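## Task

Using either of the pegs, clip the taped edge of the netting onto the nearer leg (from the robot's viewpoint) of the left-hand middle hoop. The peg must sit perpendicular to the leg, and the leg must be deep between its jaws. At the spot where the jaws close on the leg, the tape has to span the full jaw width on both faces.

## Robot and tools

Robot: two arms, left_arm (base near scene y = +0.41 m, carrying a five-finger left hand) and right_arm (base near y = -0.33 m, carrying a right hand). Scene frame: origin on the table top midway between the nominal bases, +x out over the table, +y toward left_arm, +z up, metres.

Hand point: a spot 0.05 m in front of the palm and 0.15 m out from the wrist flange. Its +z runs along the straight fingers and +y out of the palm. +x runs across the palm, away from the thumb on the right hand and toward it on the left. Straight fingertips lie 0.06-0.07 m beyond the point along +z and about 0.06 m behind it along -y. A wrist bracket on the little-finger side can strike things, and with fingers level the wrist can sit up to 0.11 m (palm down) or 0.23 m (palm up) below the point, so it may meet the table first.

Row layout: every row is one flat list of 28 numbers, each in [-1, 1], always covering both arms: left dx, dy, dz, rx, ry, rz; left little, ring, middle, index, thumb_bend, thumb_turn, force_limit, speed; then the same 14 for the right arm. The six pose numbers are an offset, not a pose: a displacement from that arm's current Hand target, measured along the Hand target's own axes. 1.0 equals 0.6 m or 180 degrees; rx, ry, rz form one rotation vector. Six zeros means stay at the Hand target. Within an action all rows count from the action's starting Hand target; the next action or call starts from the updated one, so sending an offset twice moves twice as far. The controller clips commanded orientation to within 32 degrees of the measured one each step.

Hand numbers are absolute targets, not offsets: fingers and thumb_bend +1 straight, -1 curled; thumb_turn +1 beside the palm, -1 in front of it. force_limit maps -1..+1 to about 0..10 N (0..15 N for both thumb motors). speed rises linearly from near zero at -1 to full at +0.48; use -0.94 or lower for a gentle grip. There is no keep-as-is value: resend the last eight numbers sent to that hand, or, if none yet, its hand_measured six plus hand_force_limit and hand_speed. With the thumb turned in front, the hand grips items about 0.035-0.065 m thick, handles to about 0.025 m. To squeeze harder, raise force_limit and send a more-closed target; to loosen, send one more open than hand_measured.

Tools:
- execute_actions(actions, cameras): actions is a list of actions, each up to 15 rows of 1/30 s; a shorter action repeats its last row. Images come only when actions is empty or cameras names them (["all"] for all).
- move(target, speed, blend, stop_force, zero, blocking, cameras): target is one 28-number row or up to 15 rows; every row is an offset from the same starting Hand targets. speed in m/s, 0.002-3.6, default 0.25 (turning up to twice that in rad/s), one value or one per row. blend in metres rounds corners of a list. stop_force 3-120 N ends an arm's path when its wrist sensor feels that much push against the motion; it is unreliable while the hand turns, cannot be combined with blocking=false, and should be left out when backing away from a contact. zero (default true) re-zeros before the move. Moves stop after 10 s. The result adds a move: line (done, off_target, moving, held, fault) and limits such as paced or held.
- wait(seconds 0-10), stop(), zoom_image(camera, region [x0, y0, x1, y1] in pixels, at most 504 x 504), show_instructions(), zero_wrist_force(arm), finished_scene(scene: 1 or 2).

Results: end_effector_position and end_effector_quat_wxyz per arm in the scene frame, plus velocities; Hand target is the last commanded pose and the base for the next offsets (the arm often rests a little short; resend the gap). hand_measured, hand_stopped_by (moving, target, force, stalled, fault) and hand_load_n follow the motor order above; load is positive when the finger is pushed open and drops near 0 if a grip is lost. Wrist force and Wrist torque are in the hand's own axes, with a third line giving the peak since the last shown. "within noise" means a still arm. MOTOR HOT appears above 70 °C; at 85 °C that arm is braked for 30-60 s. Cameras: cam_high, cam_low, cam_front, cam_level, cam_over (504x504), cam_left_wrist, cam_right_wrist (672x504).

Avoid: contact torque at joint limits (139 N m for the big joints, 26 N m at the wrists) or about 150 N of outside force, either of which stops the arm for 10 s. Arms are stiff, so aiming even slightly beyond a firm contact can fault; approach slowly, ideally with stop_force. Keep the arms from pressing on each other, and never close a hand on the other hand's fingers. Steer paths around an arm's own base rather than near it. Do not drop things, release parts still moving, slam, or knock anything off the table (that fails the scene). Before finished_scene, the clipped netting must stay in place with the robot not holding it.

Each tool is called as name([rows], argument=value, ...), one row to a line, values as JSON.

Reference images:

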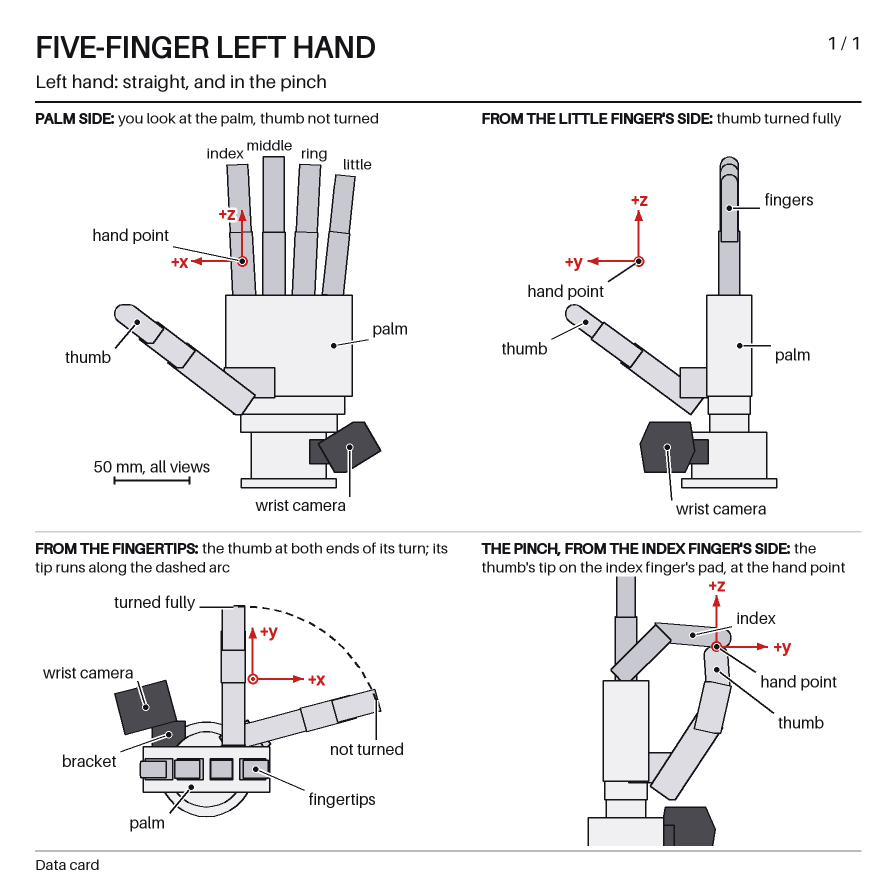

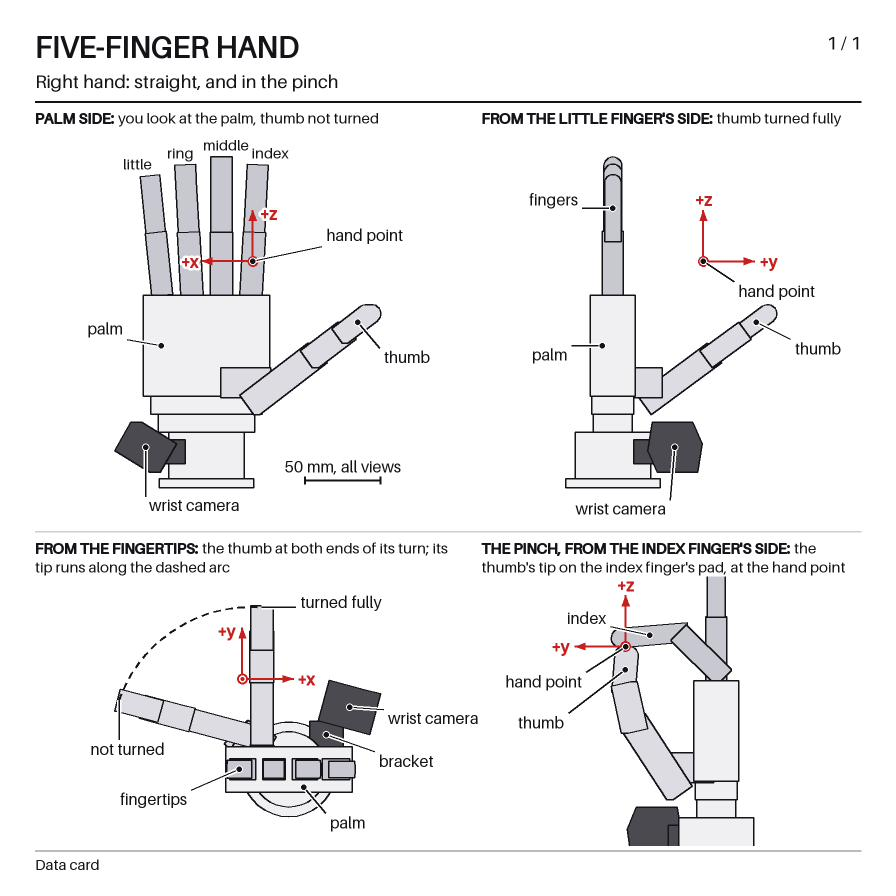

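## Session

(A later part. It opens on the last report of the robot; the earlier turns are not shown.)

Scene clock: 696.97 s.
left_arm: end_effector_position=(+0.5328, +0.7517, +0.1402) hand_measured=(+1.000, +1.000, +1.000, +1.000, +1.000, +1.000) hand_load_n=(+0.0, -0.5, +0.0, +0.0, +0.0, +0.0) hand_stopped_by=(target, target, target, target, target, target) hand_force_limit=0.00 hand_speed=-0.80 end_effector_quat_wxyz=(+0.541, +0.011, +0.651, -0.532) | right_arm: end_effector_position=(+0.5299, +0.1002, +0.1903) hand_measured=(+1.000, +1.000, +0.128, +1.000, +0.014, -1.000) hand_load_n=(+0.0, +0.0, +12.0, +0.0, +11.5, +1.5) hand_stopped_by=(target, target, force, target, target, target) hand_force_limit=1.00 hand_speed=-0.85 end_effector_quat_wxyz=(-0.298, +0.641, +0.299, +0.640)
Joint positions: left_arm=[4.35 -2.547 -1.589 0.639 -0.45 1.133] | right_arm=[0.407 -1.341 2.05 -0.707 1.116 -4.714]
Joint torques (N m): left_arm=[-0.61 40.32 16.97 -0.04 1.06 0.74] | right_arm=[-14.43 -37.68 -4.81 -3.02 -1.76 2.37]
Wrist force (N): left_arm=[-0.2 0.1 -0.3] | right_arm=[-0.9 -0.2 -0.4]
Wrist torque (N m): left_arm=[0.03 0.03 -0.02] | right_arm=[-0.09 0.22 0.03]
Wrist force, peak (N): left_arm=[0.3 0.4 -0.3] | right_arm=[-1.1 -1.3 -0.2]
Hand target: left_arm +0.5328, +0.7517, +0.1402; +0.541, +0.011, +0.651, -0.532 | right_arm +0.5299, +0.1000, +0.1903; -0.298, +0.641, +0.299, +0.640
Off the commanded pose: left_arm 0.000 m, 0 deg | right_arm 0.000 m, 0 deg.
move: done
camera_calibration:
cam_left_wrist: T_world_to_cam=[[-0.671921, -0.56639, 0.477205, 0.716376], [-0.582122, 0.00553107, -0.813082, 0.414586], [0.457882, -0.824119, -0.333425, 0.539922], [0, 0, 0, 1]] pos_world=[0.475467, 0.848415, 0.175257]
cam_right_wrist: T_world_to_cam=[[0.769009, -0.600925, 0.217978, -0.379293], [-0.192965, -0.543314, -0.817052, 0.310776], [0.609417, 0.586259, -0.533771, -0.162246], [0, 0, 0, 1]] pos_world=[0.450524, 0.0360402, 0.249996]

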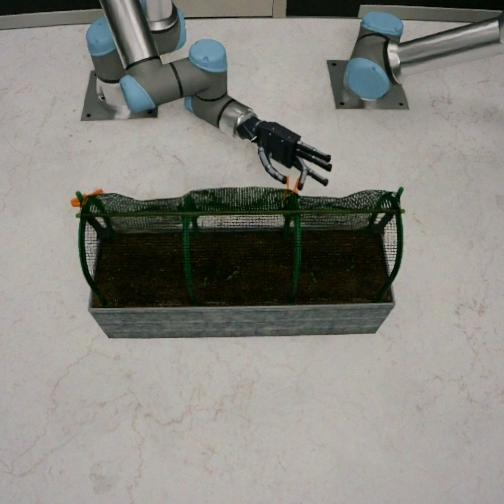

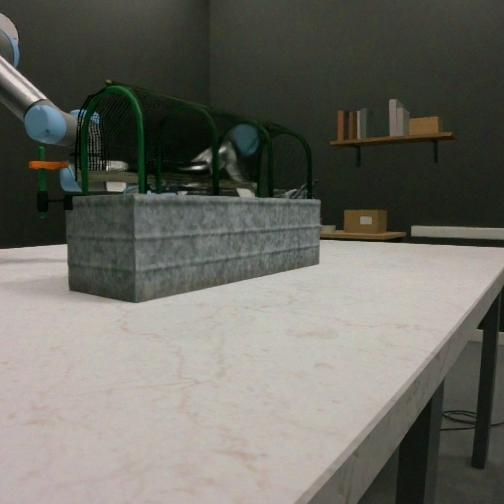

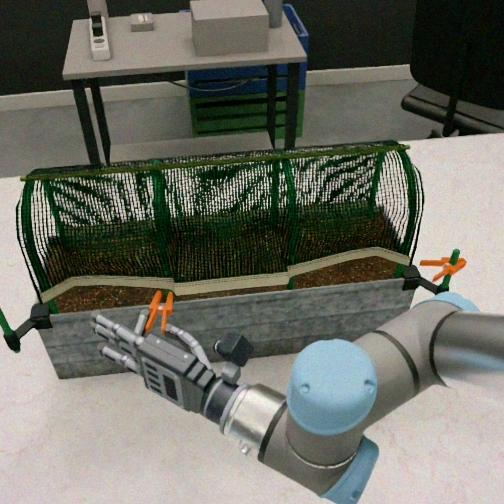

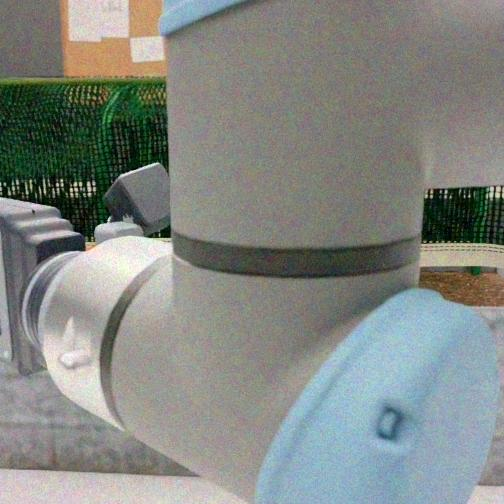

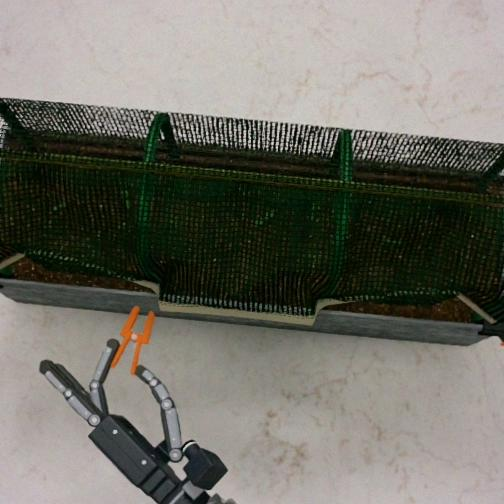

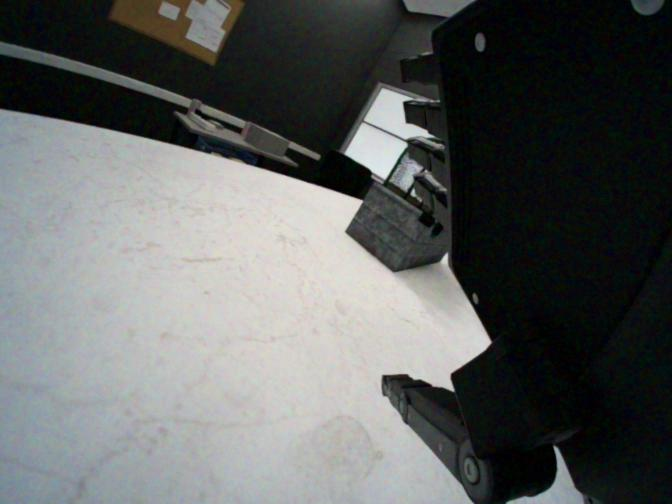

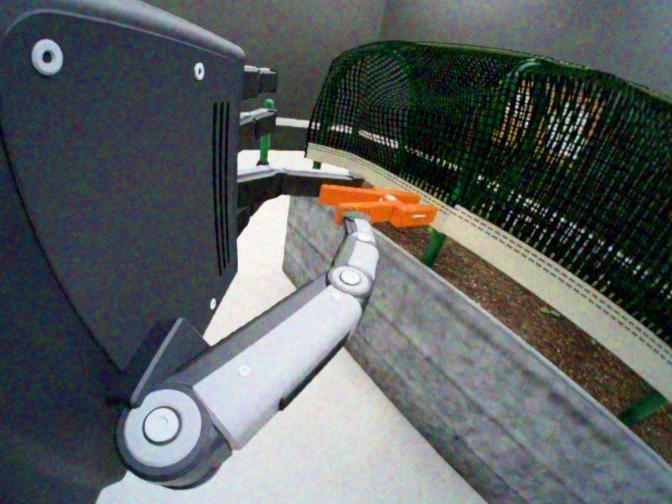

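move(target=[0,0,0,0,0,0,1,1,1,1,1,1,0.0,-0.8,-0.0280,0.0148,-0.0007,0,0,0,1,1,-0.46,1,0.01,-1,1.0,-0.85], speed=0.06, stop_force=6, cameras=["cam_right_wrist","cam_over","cam_front","cam_low"])

zoom_image(camera="cam_right_wrist", region=[290, 100, 630, 340])

zoom_image(camera="cam_over", region=[120, 250, 200, 350])

zoom_image(camera="cam_front", region=[120, 260, 220, 350])

zoom_image(camera="cam_low", region=[60, 130, 240, 230])

Scene clock: 729.67 s.
left_arm: end_effector_position=(+0.5328, +0.7517, +0.1402) hand_measured=(+1.000, +1.000, +1.000, +1.000, +1.000, +1.000) hand_load_n=(+0.0, +0.0, +0.0, +0.0, +0.0, +0.0) hand_stopped_by=(target, target, target, target, target, target) hand_force_limit=0.00 hand_speed=-0.80 end_effector_quat_wxyz=(+0.541, +0.011, +0.651, -0.532) | right_arm: end_effector_position=(+0.5364, +0.0940, +0.1735) hand_measured=(+1.000, +1.000, +0.128, +1.000, +0.014, -1.000) hand_load_n=(+0.0, +0.0, +12.5, +0.0, +11.5, +2.0) hand_stopped_by=(target, target, force, target, target, target) hand_force_limit=1.00 hand_speed=-0.85 end_effector_quat_wxyz=(-0.298, +0.641, +0.299, +0.640)
Joint positions: left_arm=[4.35 -2.547 -1.589 0.639 -0.45 1.133] | right_arm=[0.386 -1.31 2.065 -0.753 1.095 -4.714]
Joint torques (N m): left_arm=[-0.33 40.35 17.57 -0.05 1.01 0.83] | right_arm=[-12.72 -18.13 -3.73 -2.94 -1.77 -2.27]
Wrist force (N): left_arm=[0.0 0.1 -0.1] | right_arm=[-0.7 -0.6 -0.8]
Wrist torque (N m): left_arm=[0.03 0.01 -0.01] | right_arm=[-0.12 0.21 0.01]
Wrist force, peak (N): left_arm=[0.3 0.4 -0.3] | right_arm=[-1.0 -0.2 -1.0]
Hand target: left_arm +0.5328, +0.7517, +0.1402; +0.541, +0.011, +0.651, -0.532 | right_arm +0.5364, +0.0940, +0.1735; -0.298, +0.641, +0.299, +0.640
Off the commanded pose: left_arm 0.000 m, 0 deg | right_arm 0.000 m, 0 deg.
move: done
camera_calibration:
cam_right_wrist: T_world_to_cam=[[0.769046, -0.600889, 0.217946, -0.384366], [-0.192931, -0.543282, -0.817081, 0.294925], [0.609381, 0.586325, -0.53374, -0.171532], [0, 0, 0, 1]] pos_world=[0.457024, 0.0298399, 0.233196]
Images, in order (width x height): cam_low 504x504, cam_front 504x504, cam_over 504x504, cam_right_wrist 672x504.

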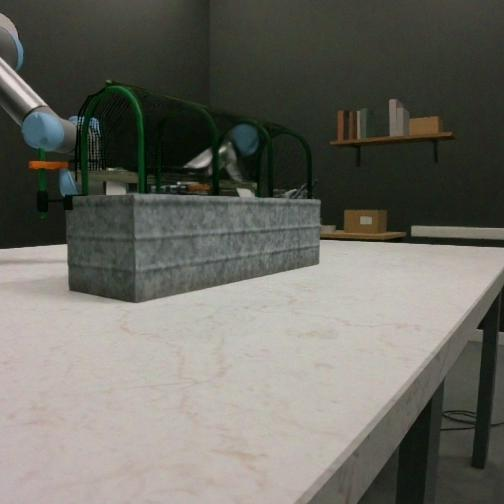

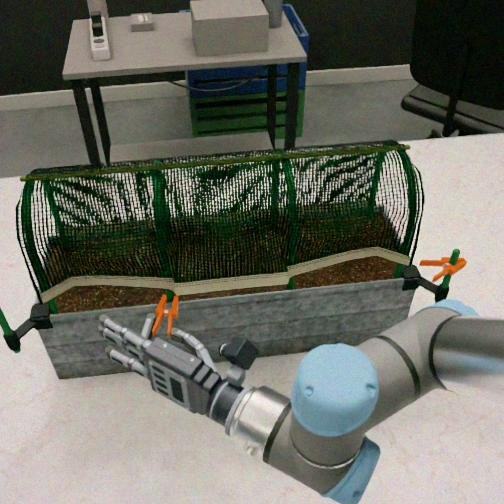

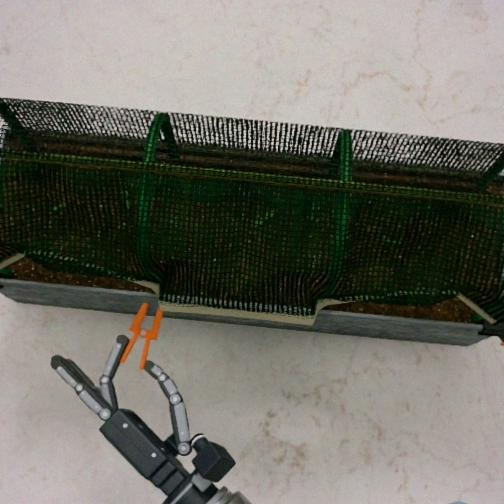

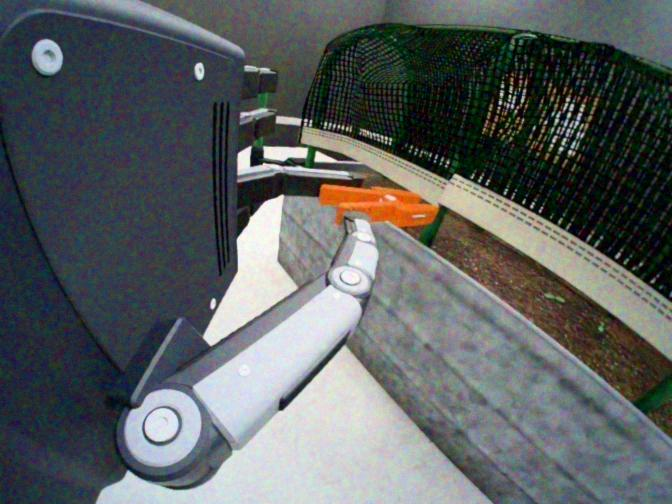

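Scaled by 1.482 from the camera's 672x504 image, which has a finer 960x720 frame.

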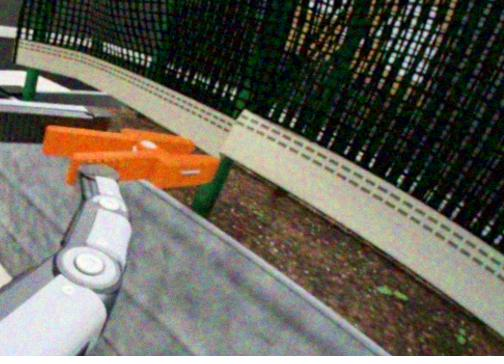

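Scaled by 5.040.

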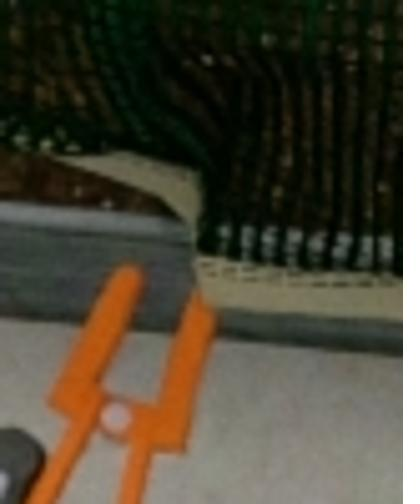

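Scaled by 5.040.

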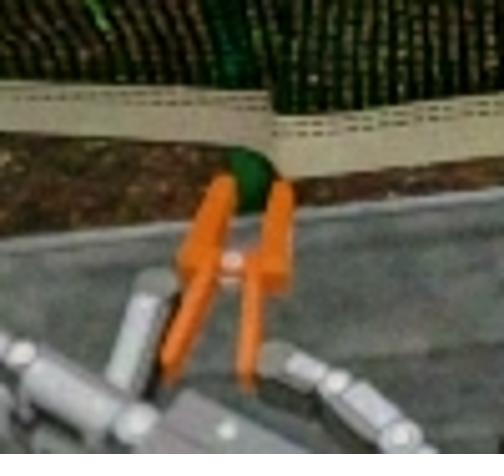

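Scaled by 2.800.

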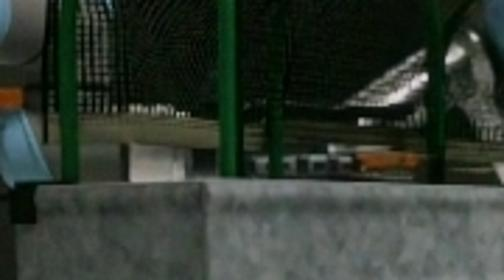

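zoom_image(camera="cam_low", region=[140, 150, 240, 210])

zoom_image(camera="cam_right_wrist", region=[380, 150, 500, 260])

Scaled by 5.040.

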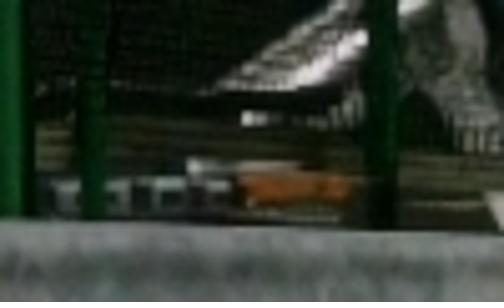

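Scaled by 4.200 from the camera's 672x504 image, which has a finer 960x720 frame.

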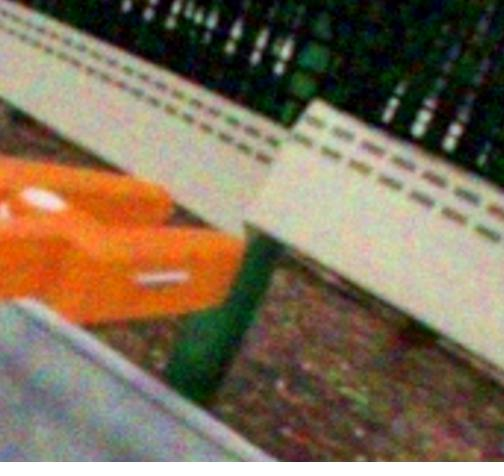

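zoom_image(camera="cam_over", region=[130, 230, 190, 310])

zoom_image(camera="cam_front", region=[150, 230, 200, 330])

Scaled by 6.300.

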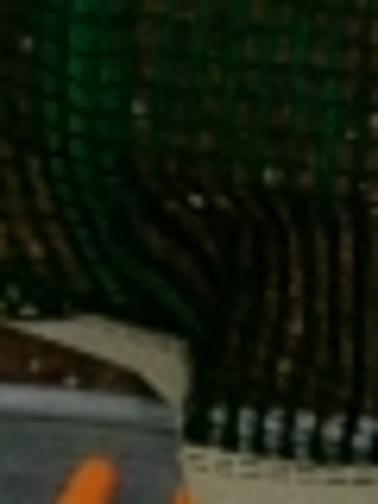

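Scaled by 5.040.

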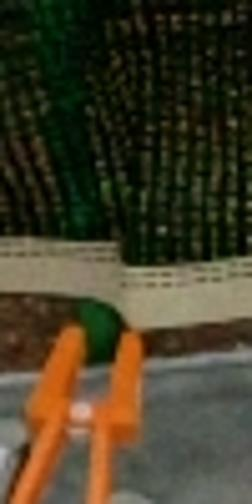

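move([
  [0,0,0,0,0,0,1,1,1,1,1,1,0.0,-0.8,0,-0.0235,0.0040,0,0,0,1,1,-0.46,1,0.01,-1,1.0,-0.85],
  [0,0,0,0,0,0,1,1,1,1,1,1,0.0,-0.8,0.03,-0.0235,0.0040,0,0,0,1,1,-0.46,1,0.01,-1,1.0,-0.85],
], speed=0.06, blend=[0.004,0], stop_force=6, cameras=["cam_right_wrist","cam_over","cam_front","cam_low"])

zoom_image(camera="cam_right_wrist", region=[360, 120, 520, 260])

zoom_image(camera="cam_over", region=[110, 250, 190, 350])

zoom_image(camera="cam_front", region=[120, 260, 220, 350])

zoom_image(camera="cam_low", region=[140, 150, 240, 210])

Scene clock: 843.80 s.
left_arm: end_effector_position=(+0.5328, +0.7517, +0.1402) hand_measured=(+1.000, +1.000, +1.000, +1.000, +1.000, +1.000) hand_load_n=(+0.0, +0.0, +0.0, +0.0, +0.0, +0.0) hand_stopped_by=(target, target, target, target, target, target) hand_force_limit=0.00 hand_speed=-0.80 end_effector_quat_wxyz=(+0.541, +0.011, +0.651, -0.532) | right_arm: end_effector_position=(+0.5272, +0.1049, +0.1915) hand_measured=(+1.000, +1.000, +0.128, +1.000, +0.014, -1.000) hand_load_n=(+0.0, +0.0, +12.0, +0.0, +11.5, +2.0) hand_stopped_by=(target, target, force, target, target, target) hand_force_limit=1.00 hand_speed=-0.85 end_effector_quat_wxyz=(-0.298, +0.641, +0.299, +0.640)
Joint positions: left_arm=[4.35 -2.547 -1.589 0.639 -0.45 1.133] | right_arm=[0.421 -1.341 2.045 -0.703 1.129 -4.713]
Joint torques (N m): left_arm=[0.21 40.35 16.97 0.03 1.01 0.79] | right_arm=[13.6 -38.13 -26.4 0.26 2.36 -2.7]
Wrist force (N): left_arm=[0.0 -0.1 0.3] | right_arm=[-0.6 -0.1 -0.6]
Wrist torque (N m): left_arm=[-0.04 0.01 0.00] | right_arm=[-0.07 0.18 0.02]
Wrist force, peak (N): left_arm=[-0.3 0.2 -0.4] | right_arm=[-1.1 -0.5 -0.7]
Hand target: left_arm +0.5328, +0.7517, +0.1402; +0.541, +0.011, +0.651, -0.532 | right_arm +0.5272, +0.1049, +0.1915; -0.298, +0.641, +0.299, +0.640
Off the commanded pose: left_arm 0.000 m, 0 deg | right_arm 0.000 m, 0 deg.
move: done
camera_calibration:
cam_right_wrist: T_world_to_cam=[[0.769046, -0.600889, 0.217946, -0.374664], [-0.192931, -0.543282, -0.817081, 0.31378], [0.609381, 0.586325, -0.53374, -0.162709], [0, 0, 0, 1]] pos_world=[0.447824, 0.0407399, 0.251196]
Images, in order (width x height): cam_low 504x504, cam_front 504x504, cam_over 504x504, cam_right_wrist 672x504.

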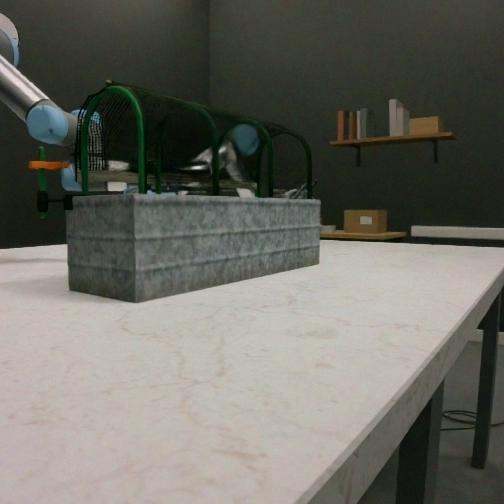

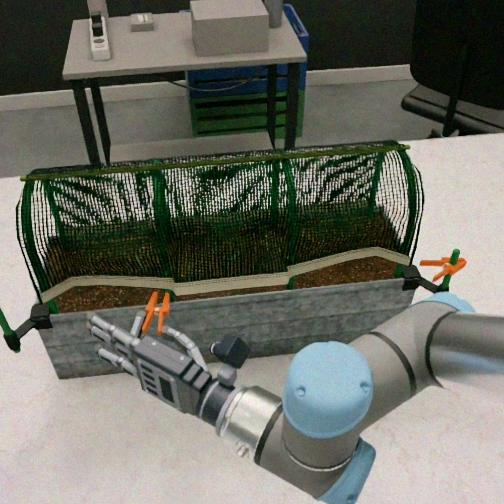

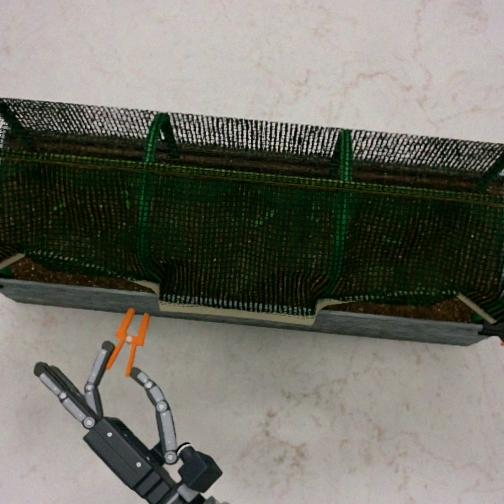

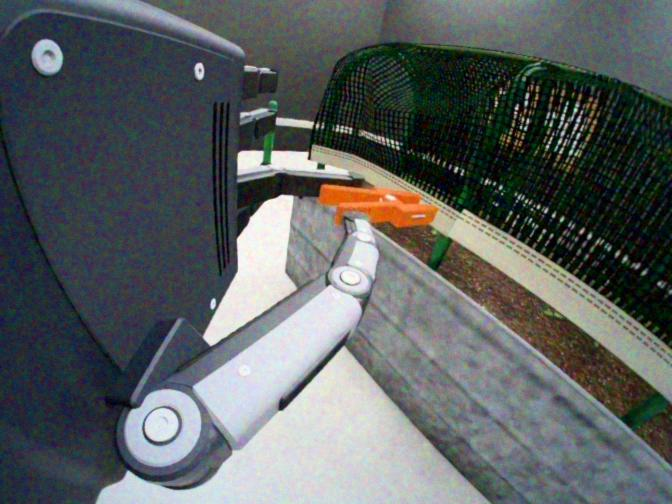

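Scaled by 3.150 from the camera's 672x504 image, which has a finer 960x720 frame.

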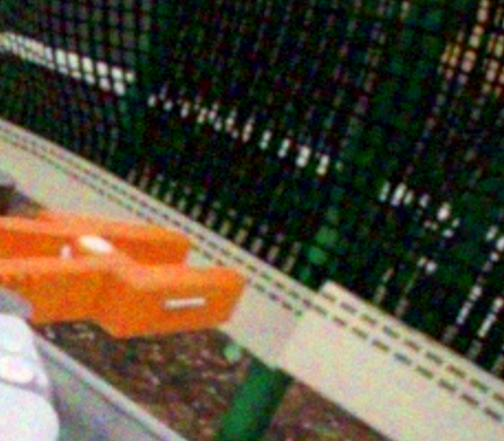

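Scaled by 5.040.

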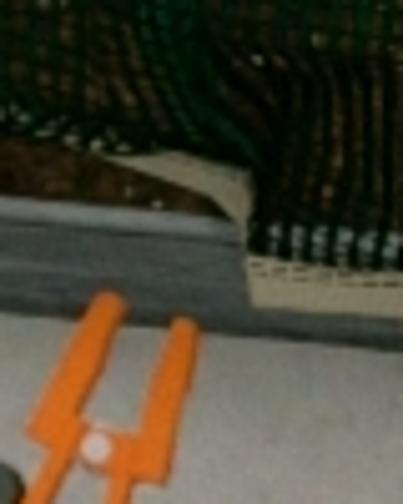

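Scaled by 5.040.

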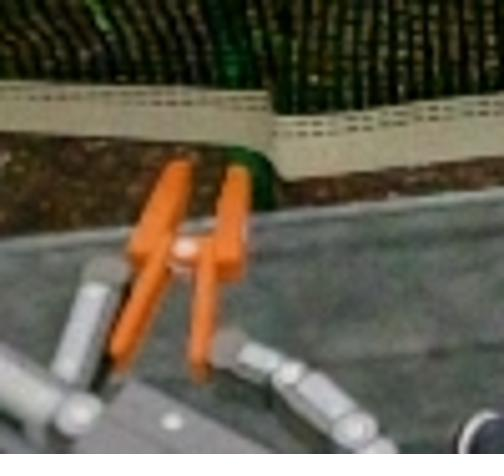

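Scaled by 5.040.

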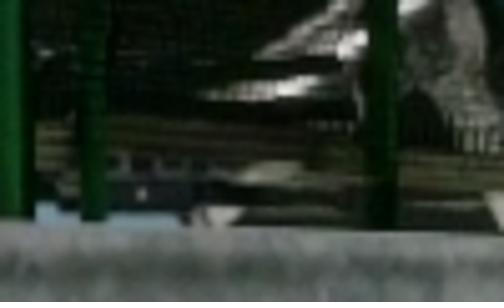

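move(target=[0,0,0,0,0,0,1,1,1,1,1,1,0.0,-0.8,-0.0025,0.0302,0.0140,0,0,0,1,1,-0.46,1,0.01,-1,1.0,-0.85], speed=0.04, stop_force=8, cameras=["cam_right_wrist","cam_over","cam_front","cam_low"])

zoom_image(camera="cam_right_wrist", region=[360, 120, 520, 260])

zoom_image(camera="cam_over", region=[120, 250, 190, 340])

zoom_image(camera="cam_front", region=[130, 250, 220, 330])

zoom_image(camera="cam_low", region=[140, 150, 240, 210])

Scene clock: 866.97 s.
left_arm: end_effector_position=(+0.5328, +0.7517, +0.1402) hand_measured=(+1.000, +1.000, +1.000, +1.000, +1.000, +1.000) hand_load_n=(+0.0, +0.0, +0.0, +0.0, +0.0, +0.0) hand_stopped_by=(target, target, target, target, target, target) hand_force_limit=0.00 hand_speed=-0.80 end_effector_quat_wxyz=(+0.541, +0.011, +0.651, -0.532) | right_arm: end_effector_position=(+0.5464, +0.0997, +0.1900) hand_measured=(+1.000, +1.000, +0.128, +1.000, +0.014, -1.000) hand_load_n=(+0.0, +0.0, +12.0, +0.0, +11.5, +1.5) hand_stopped_by=(target, target, force, target, target, target) hand_force_limit=1.00 hand_speed=-0.85 end_effector_quat_wxyz=(-0.298, +0.641, +0.299, +0.640)
Joint positions: left_arm=[4.35 -2.547 -1.589 0.639 -0.45 1.133] | right_arm=[0.39 -1.315 2.016 -0.699 1.098 -4.714]
Joint torques (N m): left_arm=[-0.2 39.38 17.96 -0.09 1.14 0.86] | right_arm=[-12.67 -18.32 -26.63 0.39 -1.81 -2.67]
Wrist force (N): left_arm=[0.3 0.1 0.1] | right_arm=[-0.8 -0.1 -0.8]
Wrist torque (N m): left_arm=[0.02 -0.04 0.01] | right_arm=[-0.05 0.21 0.02]
Wrist force, peak (N): left_arm=[-0.2 0.1 -0.4] | right_arm=[-0.8 -0.2 -1.2]
Hand target: left_arm +0.5328, +0.7517, +0.1402; +0.541, +0.011, +0.651, -0.532 | right_arm +0.5464, +0.0997, +0.1900; -0.298, +0.641, +0.299, +0.640
Off the commanded pose: left_arm 0.000 m, 0 deg | right_arm 0.000 m, 0 deg.
move: done
camera_calibration:
cam_right_wrist: T_world_to_cam=[[0.769046, -0.600889, 0.217946, -0.392304], [-0.192931, -0.543282, -0.817081, 0.313453], [0.609381, 0.586325, -0.53374, -0.172222], [0, 0, 0, 1]] pos_world=[0.467124, 0.0355399, 0.249696]
Images, in order (width x height): cam_low 504x504, cam_front 504x504, cam_over 504x504, cam_right_wrist 672x504.

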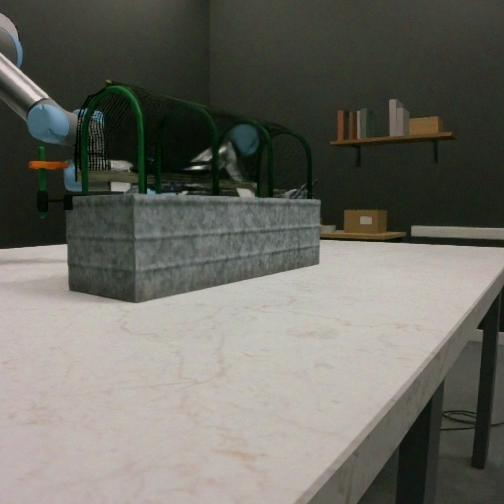

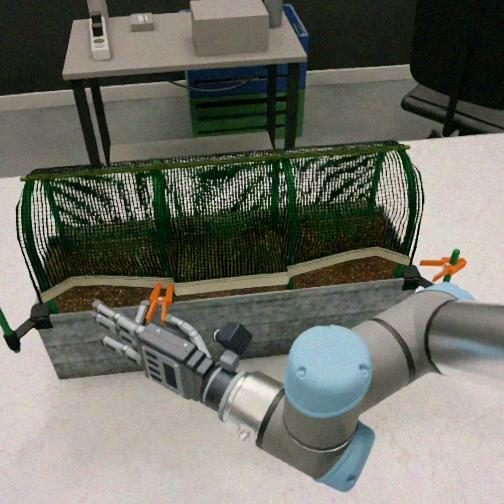

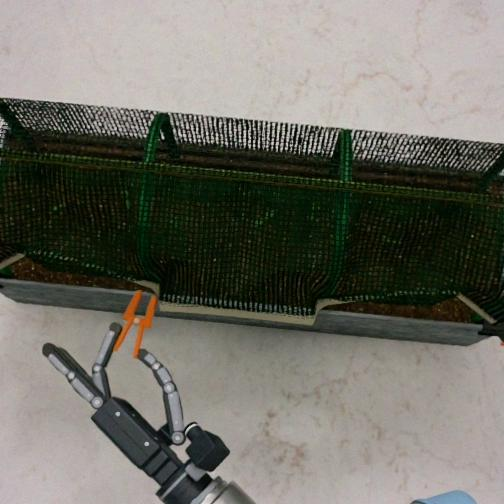

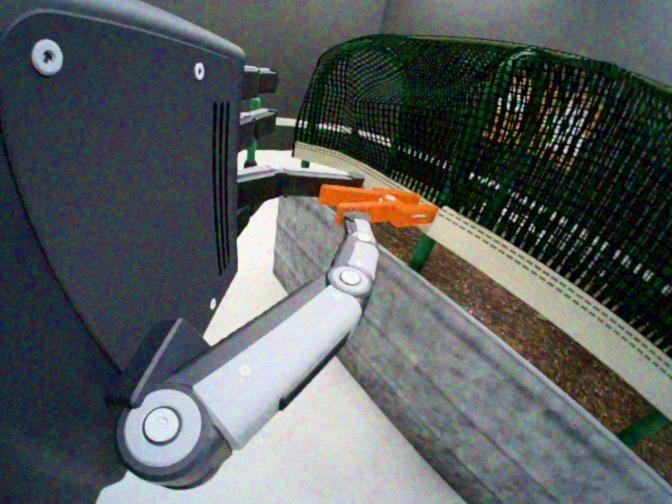

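Scaled by 3.150 from the camera's 672x504 image, which has a finer 960x720 frame.

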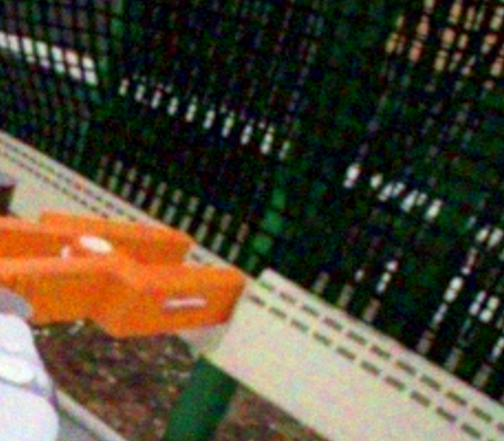

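Scaled by 5.600.

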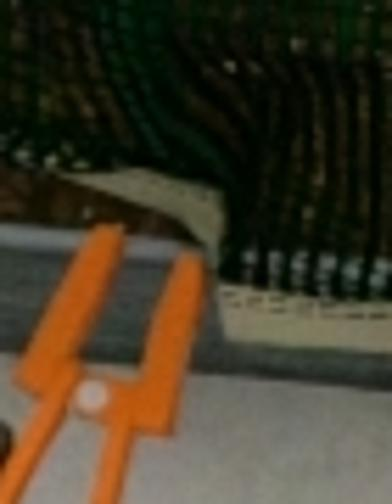

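Scaled by 5.600.

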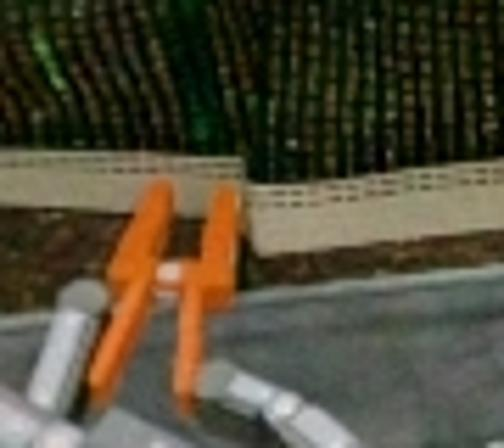

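Scaled by 5.040.

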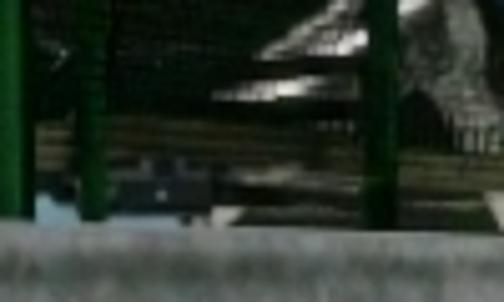

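move([
  [0,0,0,0,0,0,1,1,1,1,1,1,0.0,-0.8,0,0.0163,0.0046,0,0,0,1,1,-0.46,1,0.01,-1,1.0,-0.85],
  [0,0,0,0,0,0,1,1,1,1,1,1,0.0,-0.8,0,0.0496,0.0200,0,0,0,1,1,-0.46,1,0.01,-1,1.0,-0.85],
], speed=0.02, stop_force=9, cameras=["cam_right_wrist","cam_over","cam_front","cam_low"])

zoom_image(camera="cam_right_wrist", region=[360, 120, 520, 260])

zoom_image(camera="cam_over", region=[120, 250, 190, 340])

zoom_image(camera="cam_front", region=[130, 250, 220, 330])

zoom_image(camera="cam_low", region=[140, 150, 240, 210])

Scene clock: 884.20 s.
left_arm: end_effector_position=(+0.5328, +0.7517, +0.1402) hand_measured=(+1.000, +1.000, +1.000, +1.000, +1.000, +1.000) hand_load_n=(+0.0, +0.0, +0.0, +0.0, +0.0, +0.0) hand_stopped_by=(target, target, target, target, target, target) hand_force_limit=0.00 hand_speed=-0.80 end_effector_quat_wxyz=(+0.541, +0.011, +0.651, -0.532) | right_arm: end_effector_position=(+0.5713, +0.0912, +0.1900) hand_measured=(+1.000, +1.000, +0.128, +1.000, +0.016, -1.000) hand_load_n=(-0.5, +0.0, +11.5, +0.0, +9.5, +1.5) hand_stopped_by=(target, target, force, target, target, target) hand_force_limit=1.00 hand_speed=-0.85 end_effector_quat_wxyz=(-0.298, +0.641, +0.299, +0.640)
Joint positions: left_arm=[4.35 -2.547 -1.589 0.639 -0.45 1.133] | right_arm=[0.349 -1.286 1.976 -0.688 1.057 -4.714]
Joint torques (N m): left_arm=[0.22 39.6 17.03 -0.04 1.17 1.07] | right_arm=[11.61 -40.93 -5.61 -3.28 3.14 -2.49]
Wrist force (N): left_arm=[0.0 0.3 0.0] | right_arm=[-0.8 -4.1 -2.2]
Wrist torque (N m): left_arm=[0.04 0.02 -0.02] | right_arm=[-0.05 0.24 -0.06]
Wrist force, peak (N): left_arm=[-0.4 0.2 -0.5] | right_arm=[-0.4 -8.9 -3.8]
Hand target: left_arm +0.5328, +0.7517, +0.1402; +0.541, +0.011, +0.651, -0.532 | right_arm +0.5713, +0.0912, +0.1900; -0.298, +0.641, +0.299, +0.640 (not the last commanded pose)
Off the commanded pose: left_arm 0.000 m, 0 deg | right_arm 0.006 m, 0 deg.
move: contact (right_arm); path passed 1 of 2 targets
camera_calibration:
cam_right_wrist: T_world_to_cam=[[0.769033, -0.600902, 0.217958, -0.41642], [-0.192881, -0.543235, -0.817125, 0.313658], [0.609414, 0.586356, -0.533668, -0.182444], [0, 0, 0, 1]] pos_world=[0.491924, 0.0271399, 0.249695]
Images, in order (width x height): cam_low 504x504, cam_front 504x504, cam_over 504x504, cam_right_wrist 672x504.

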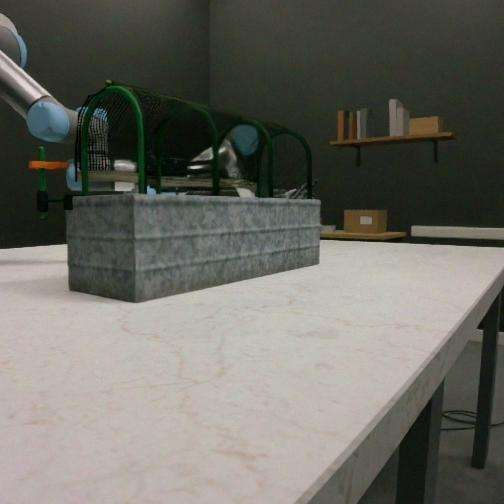

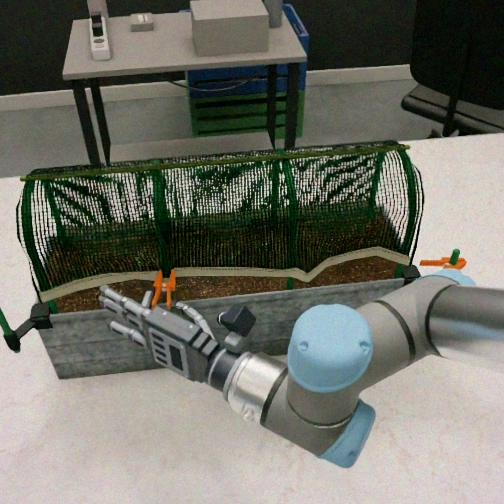

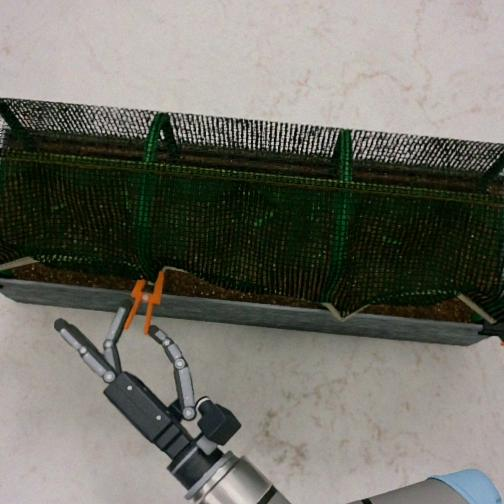

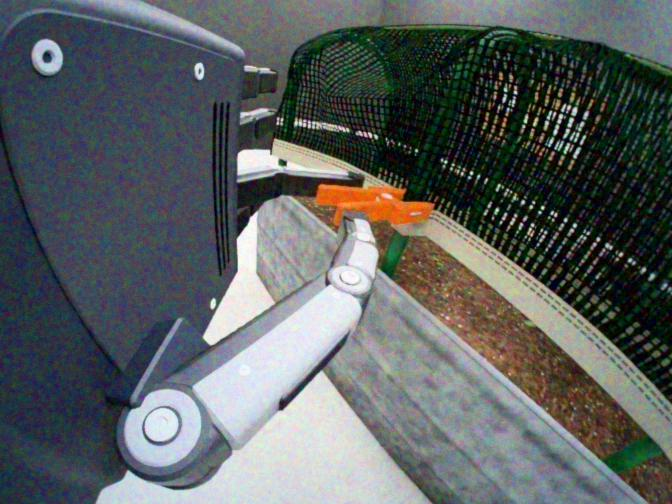

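Scaled by 3.150 from the camera's 672x504 image, which has a finer 960x720 frame.

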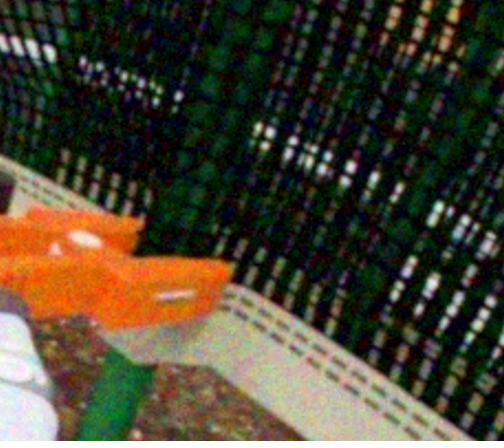

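Scaled by 5.600.

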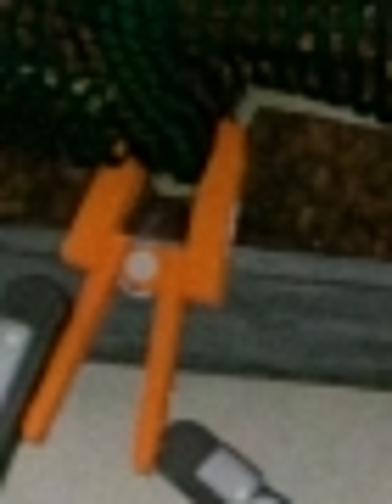

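Scaled by 5.600.

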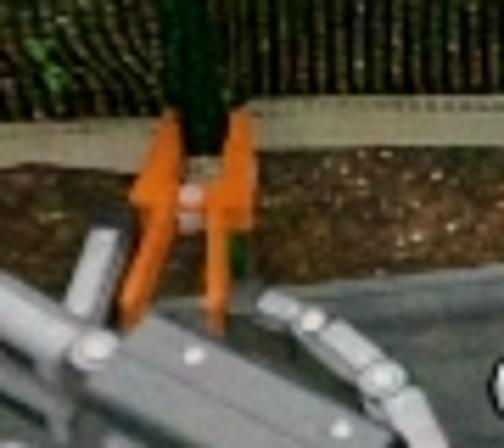

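Scaled by 5.040.

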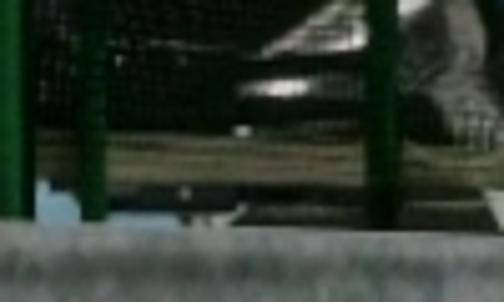

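zoom_image(camera="cam_low", region=[195, 165, 235, 200])

zoom_image(camera="cam_right_wrist", region=[380, 170, 460, 250])

zoom_image(camera="cam_front", region=[145, 255, 195, 305])

Scaled by 12.600.

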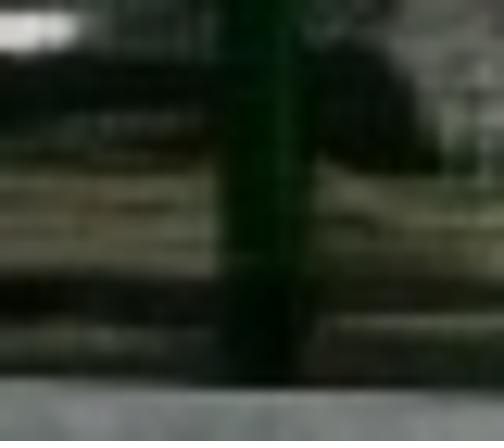

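Scaled by 6.300 from the camera's 672x504 image, which has a finer 960x720 frame.

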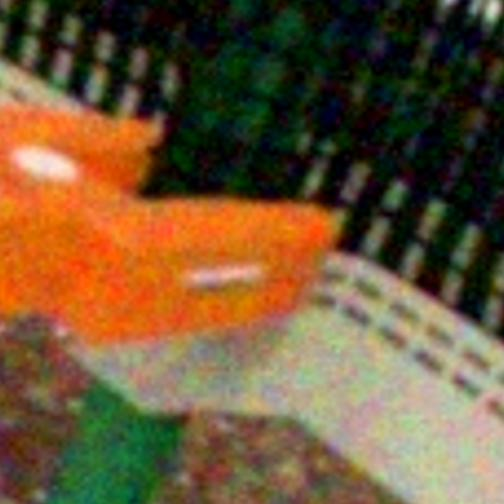

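Scaled by 10.080.

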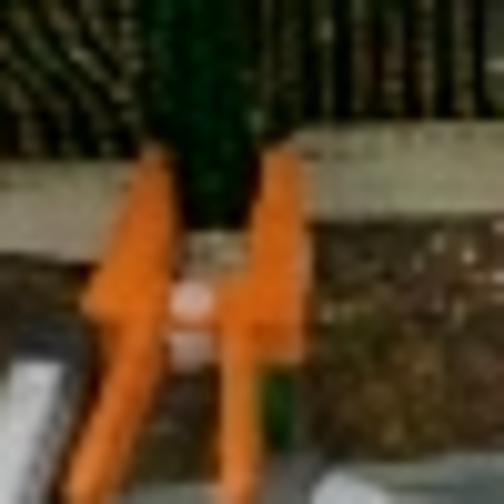

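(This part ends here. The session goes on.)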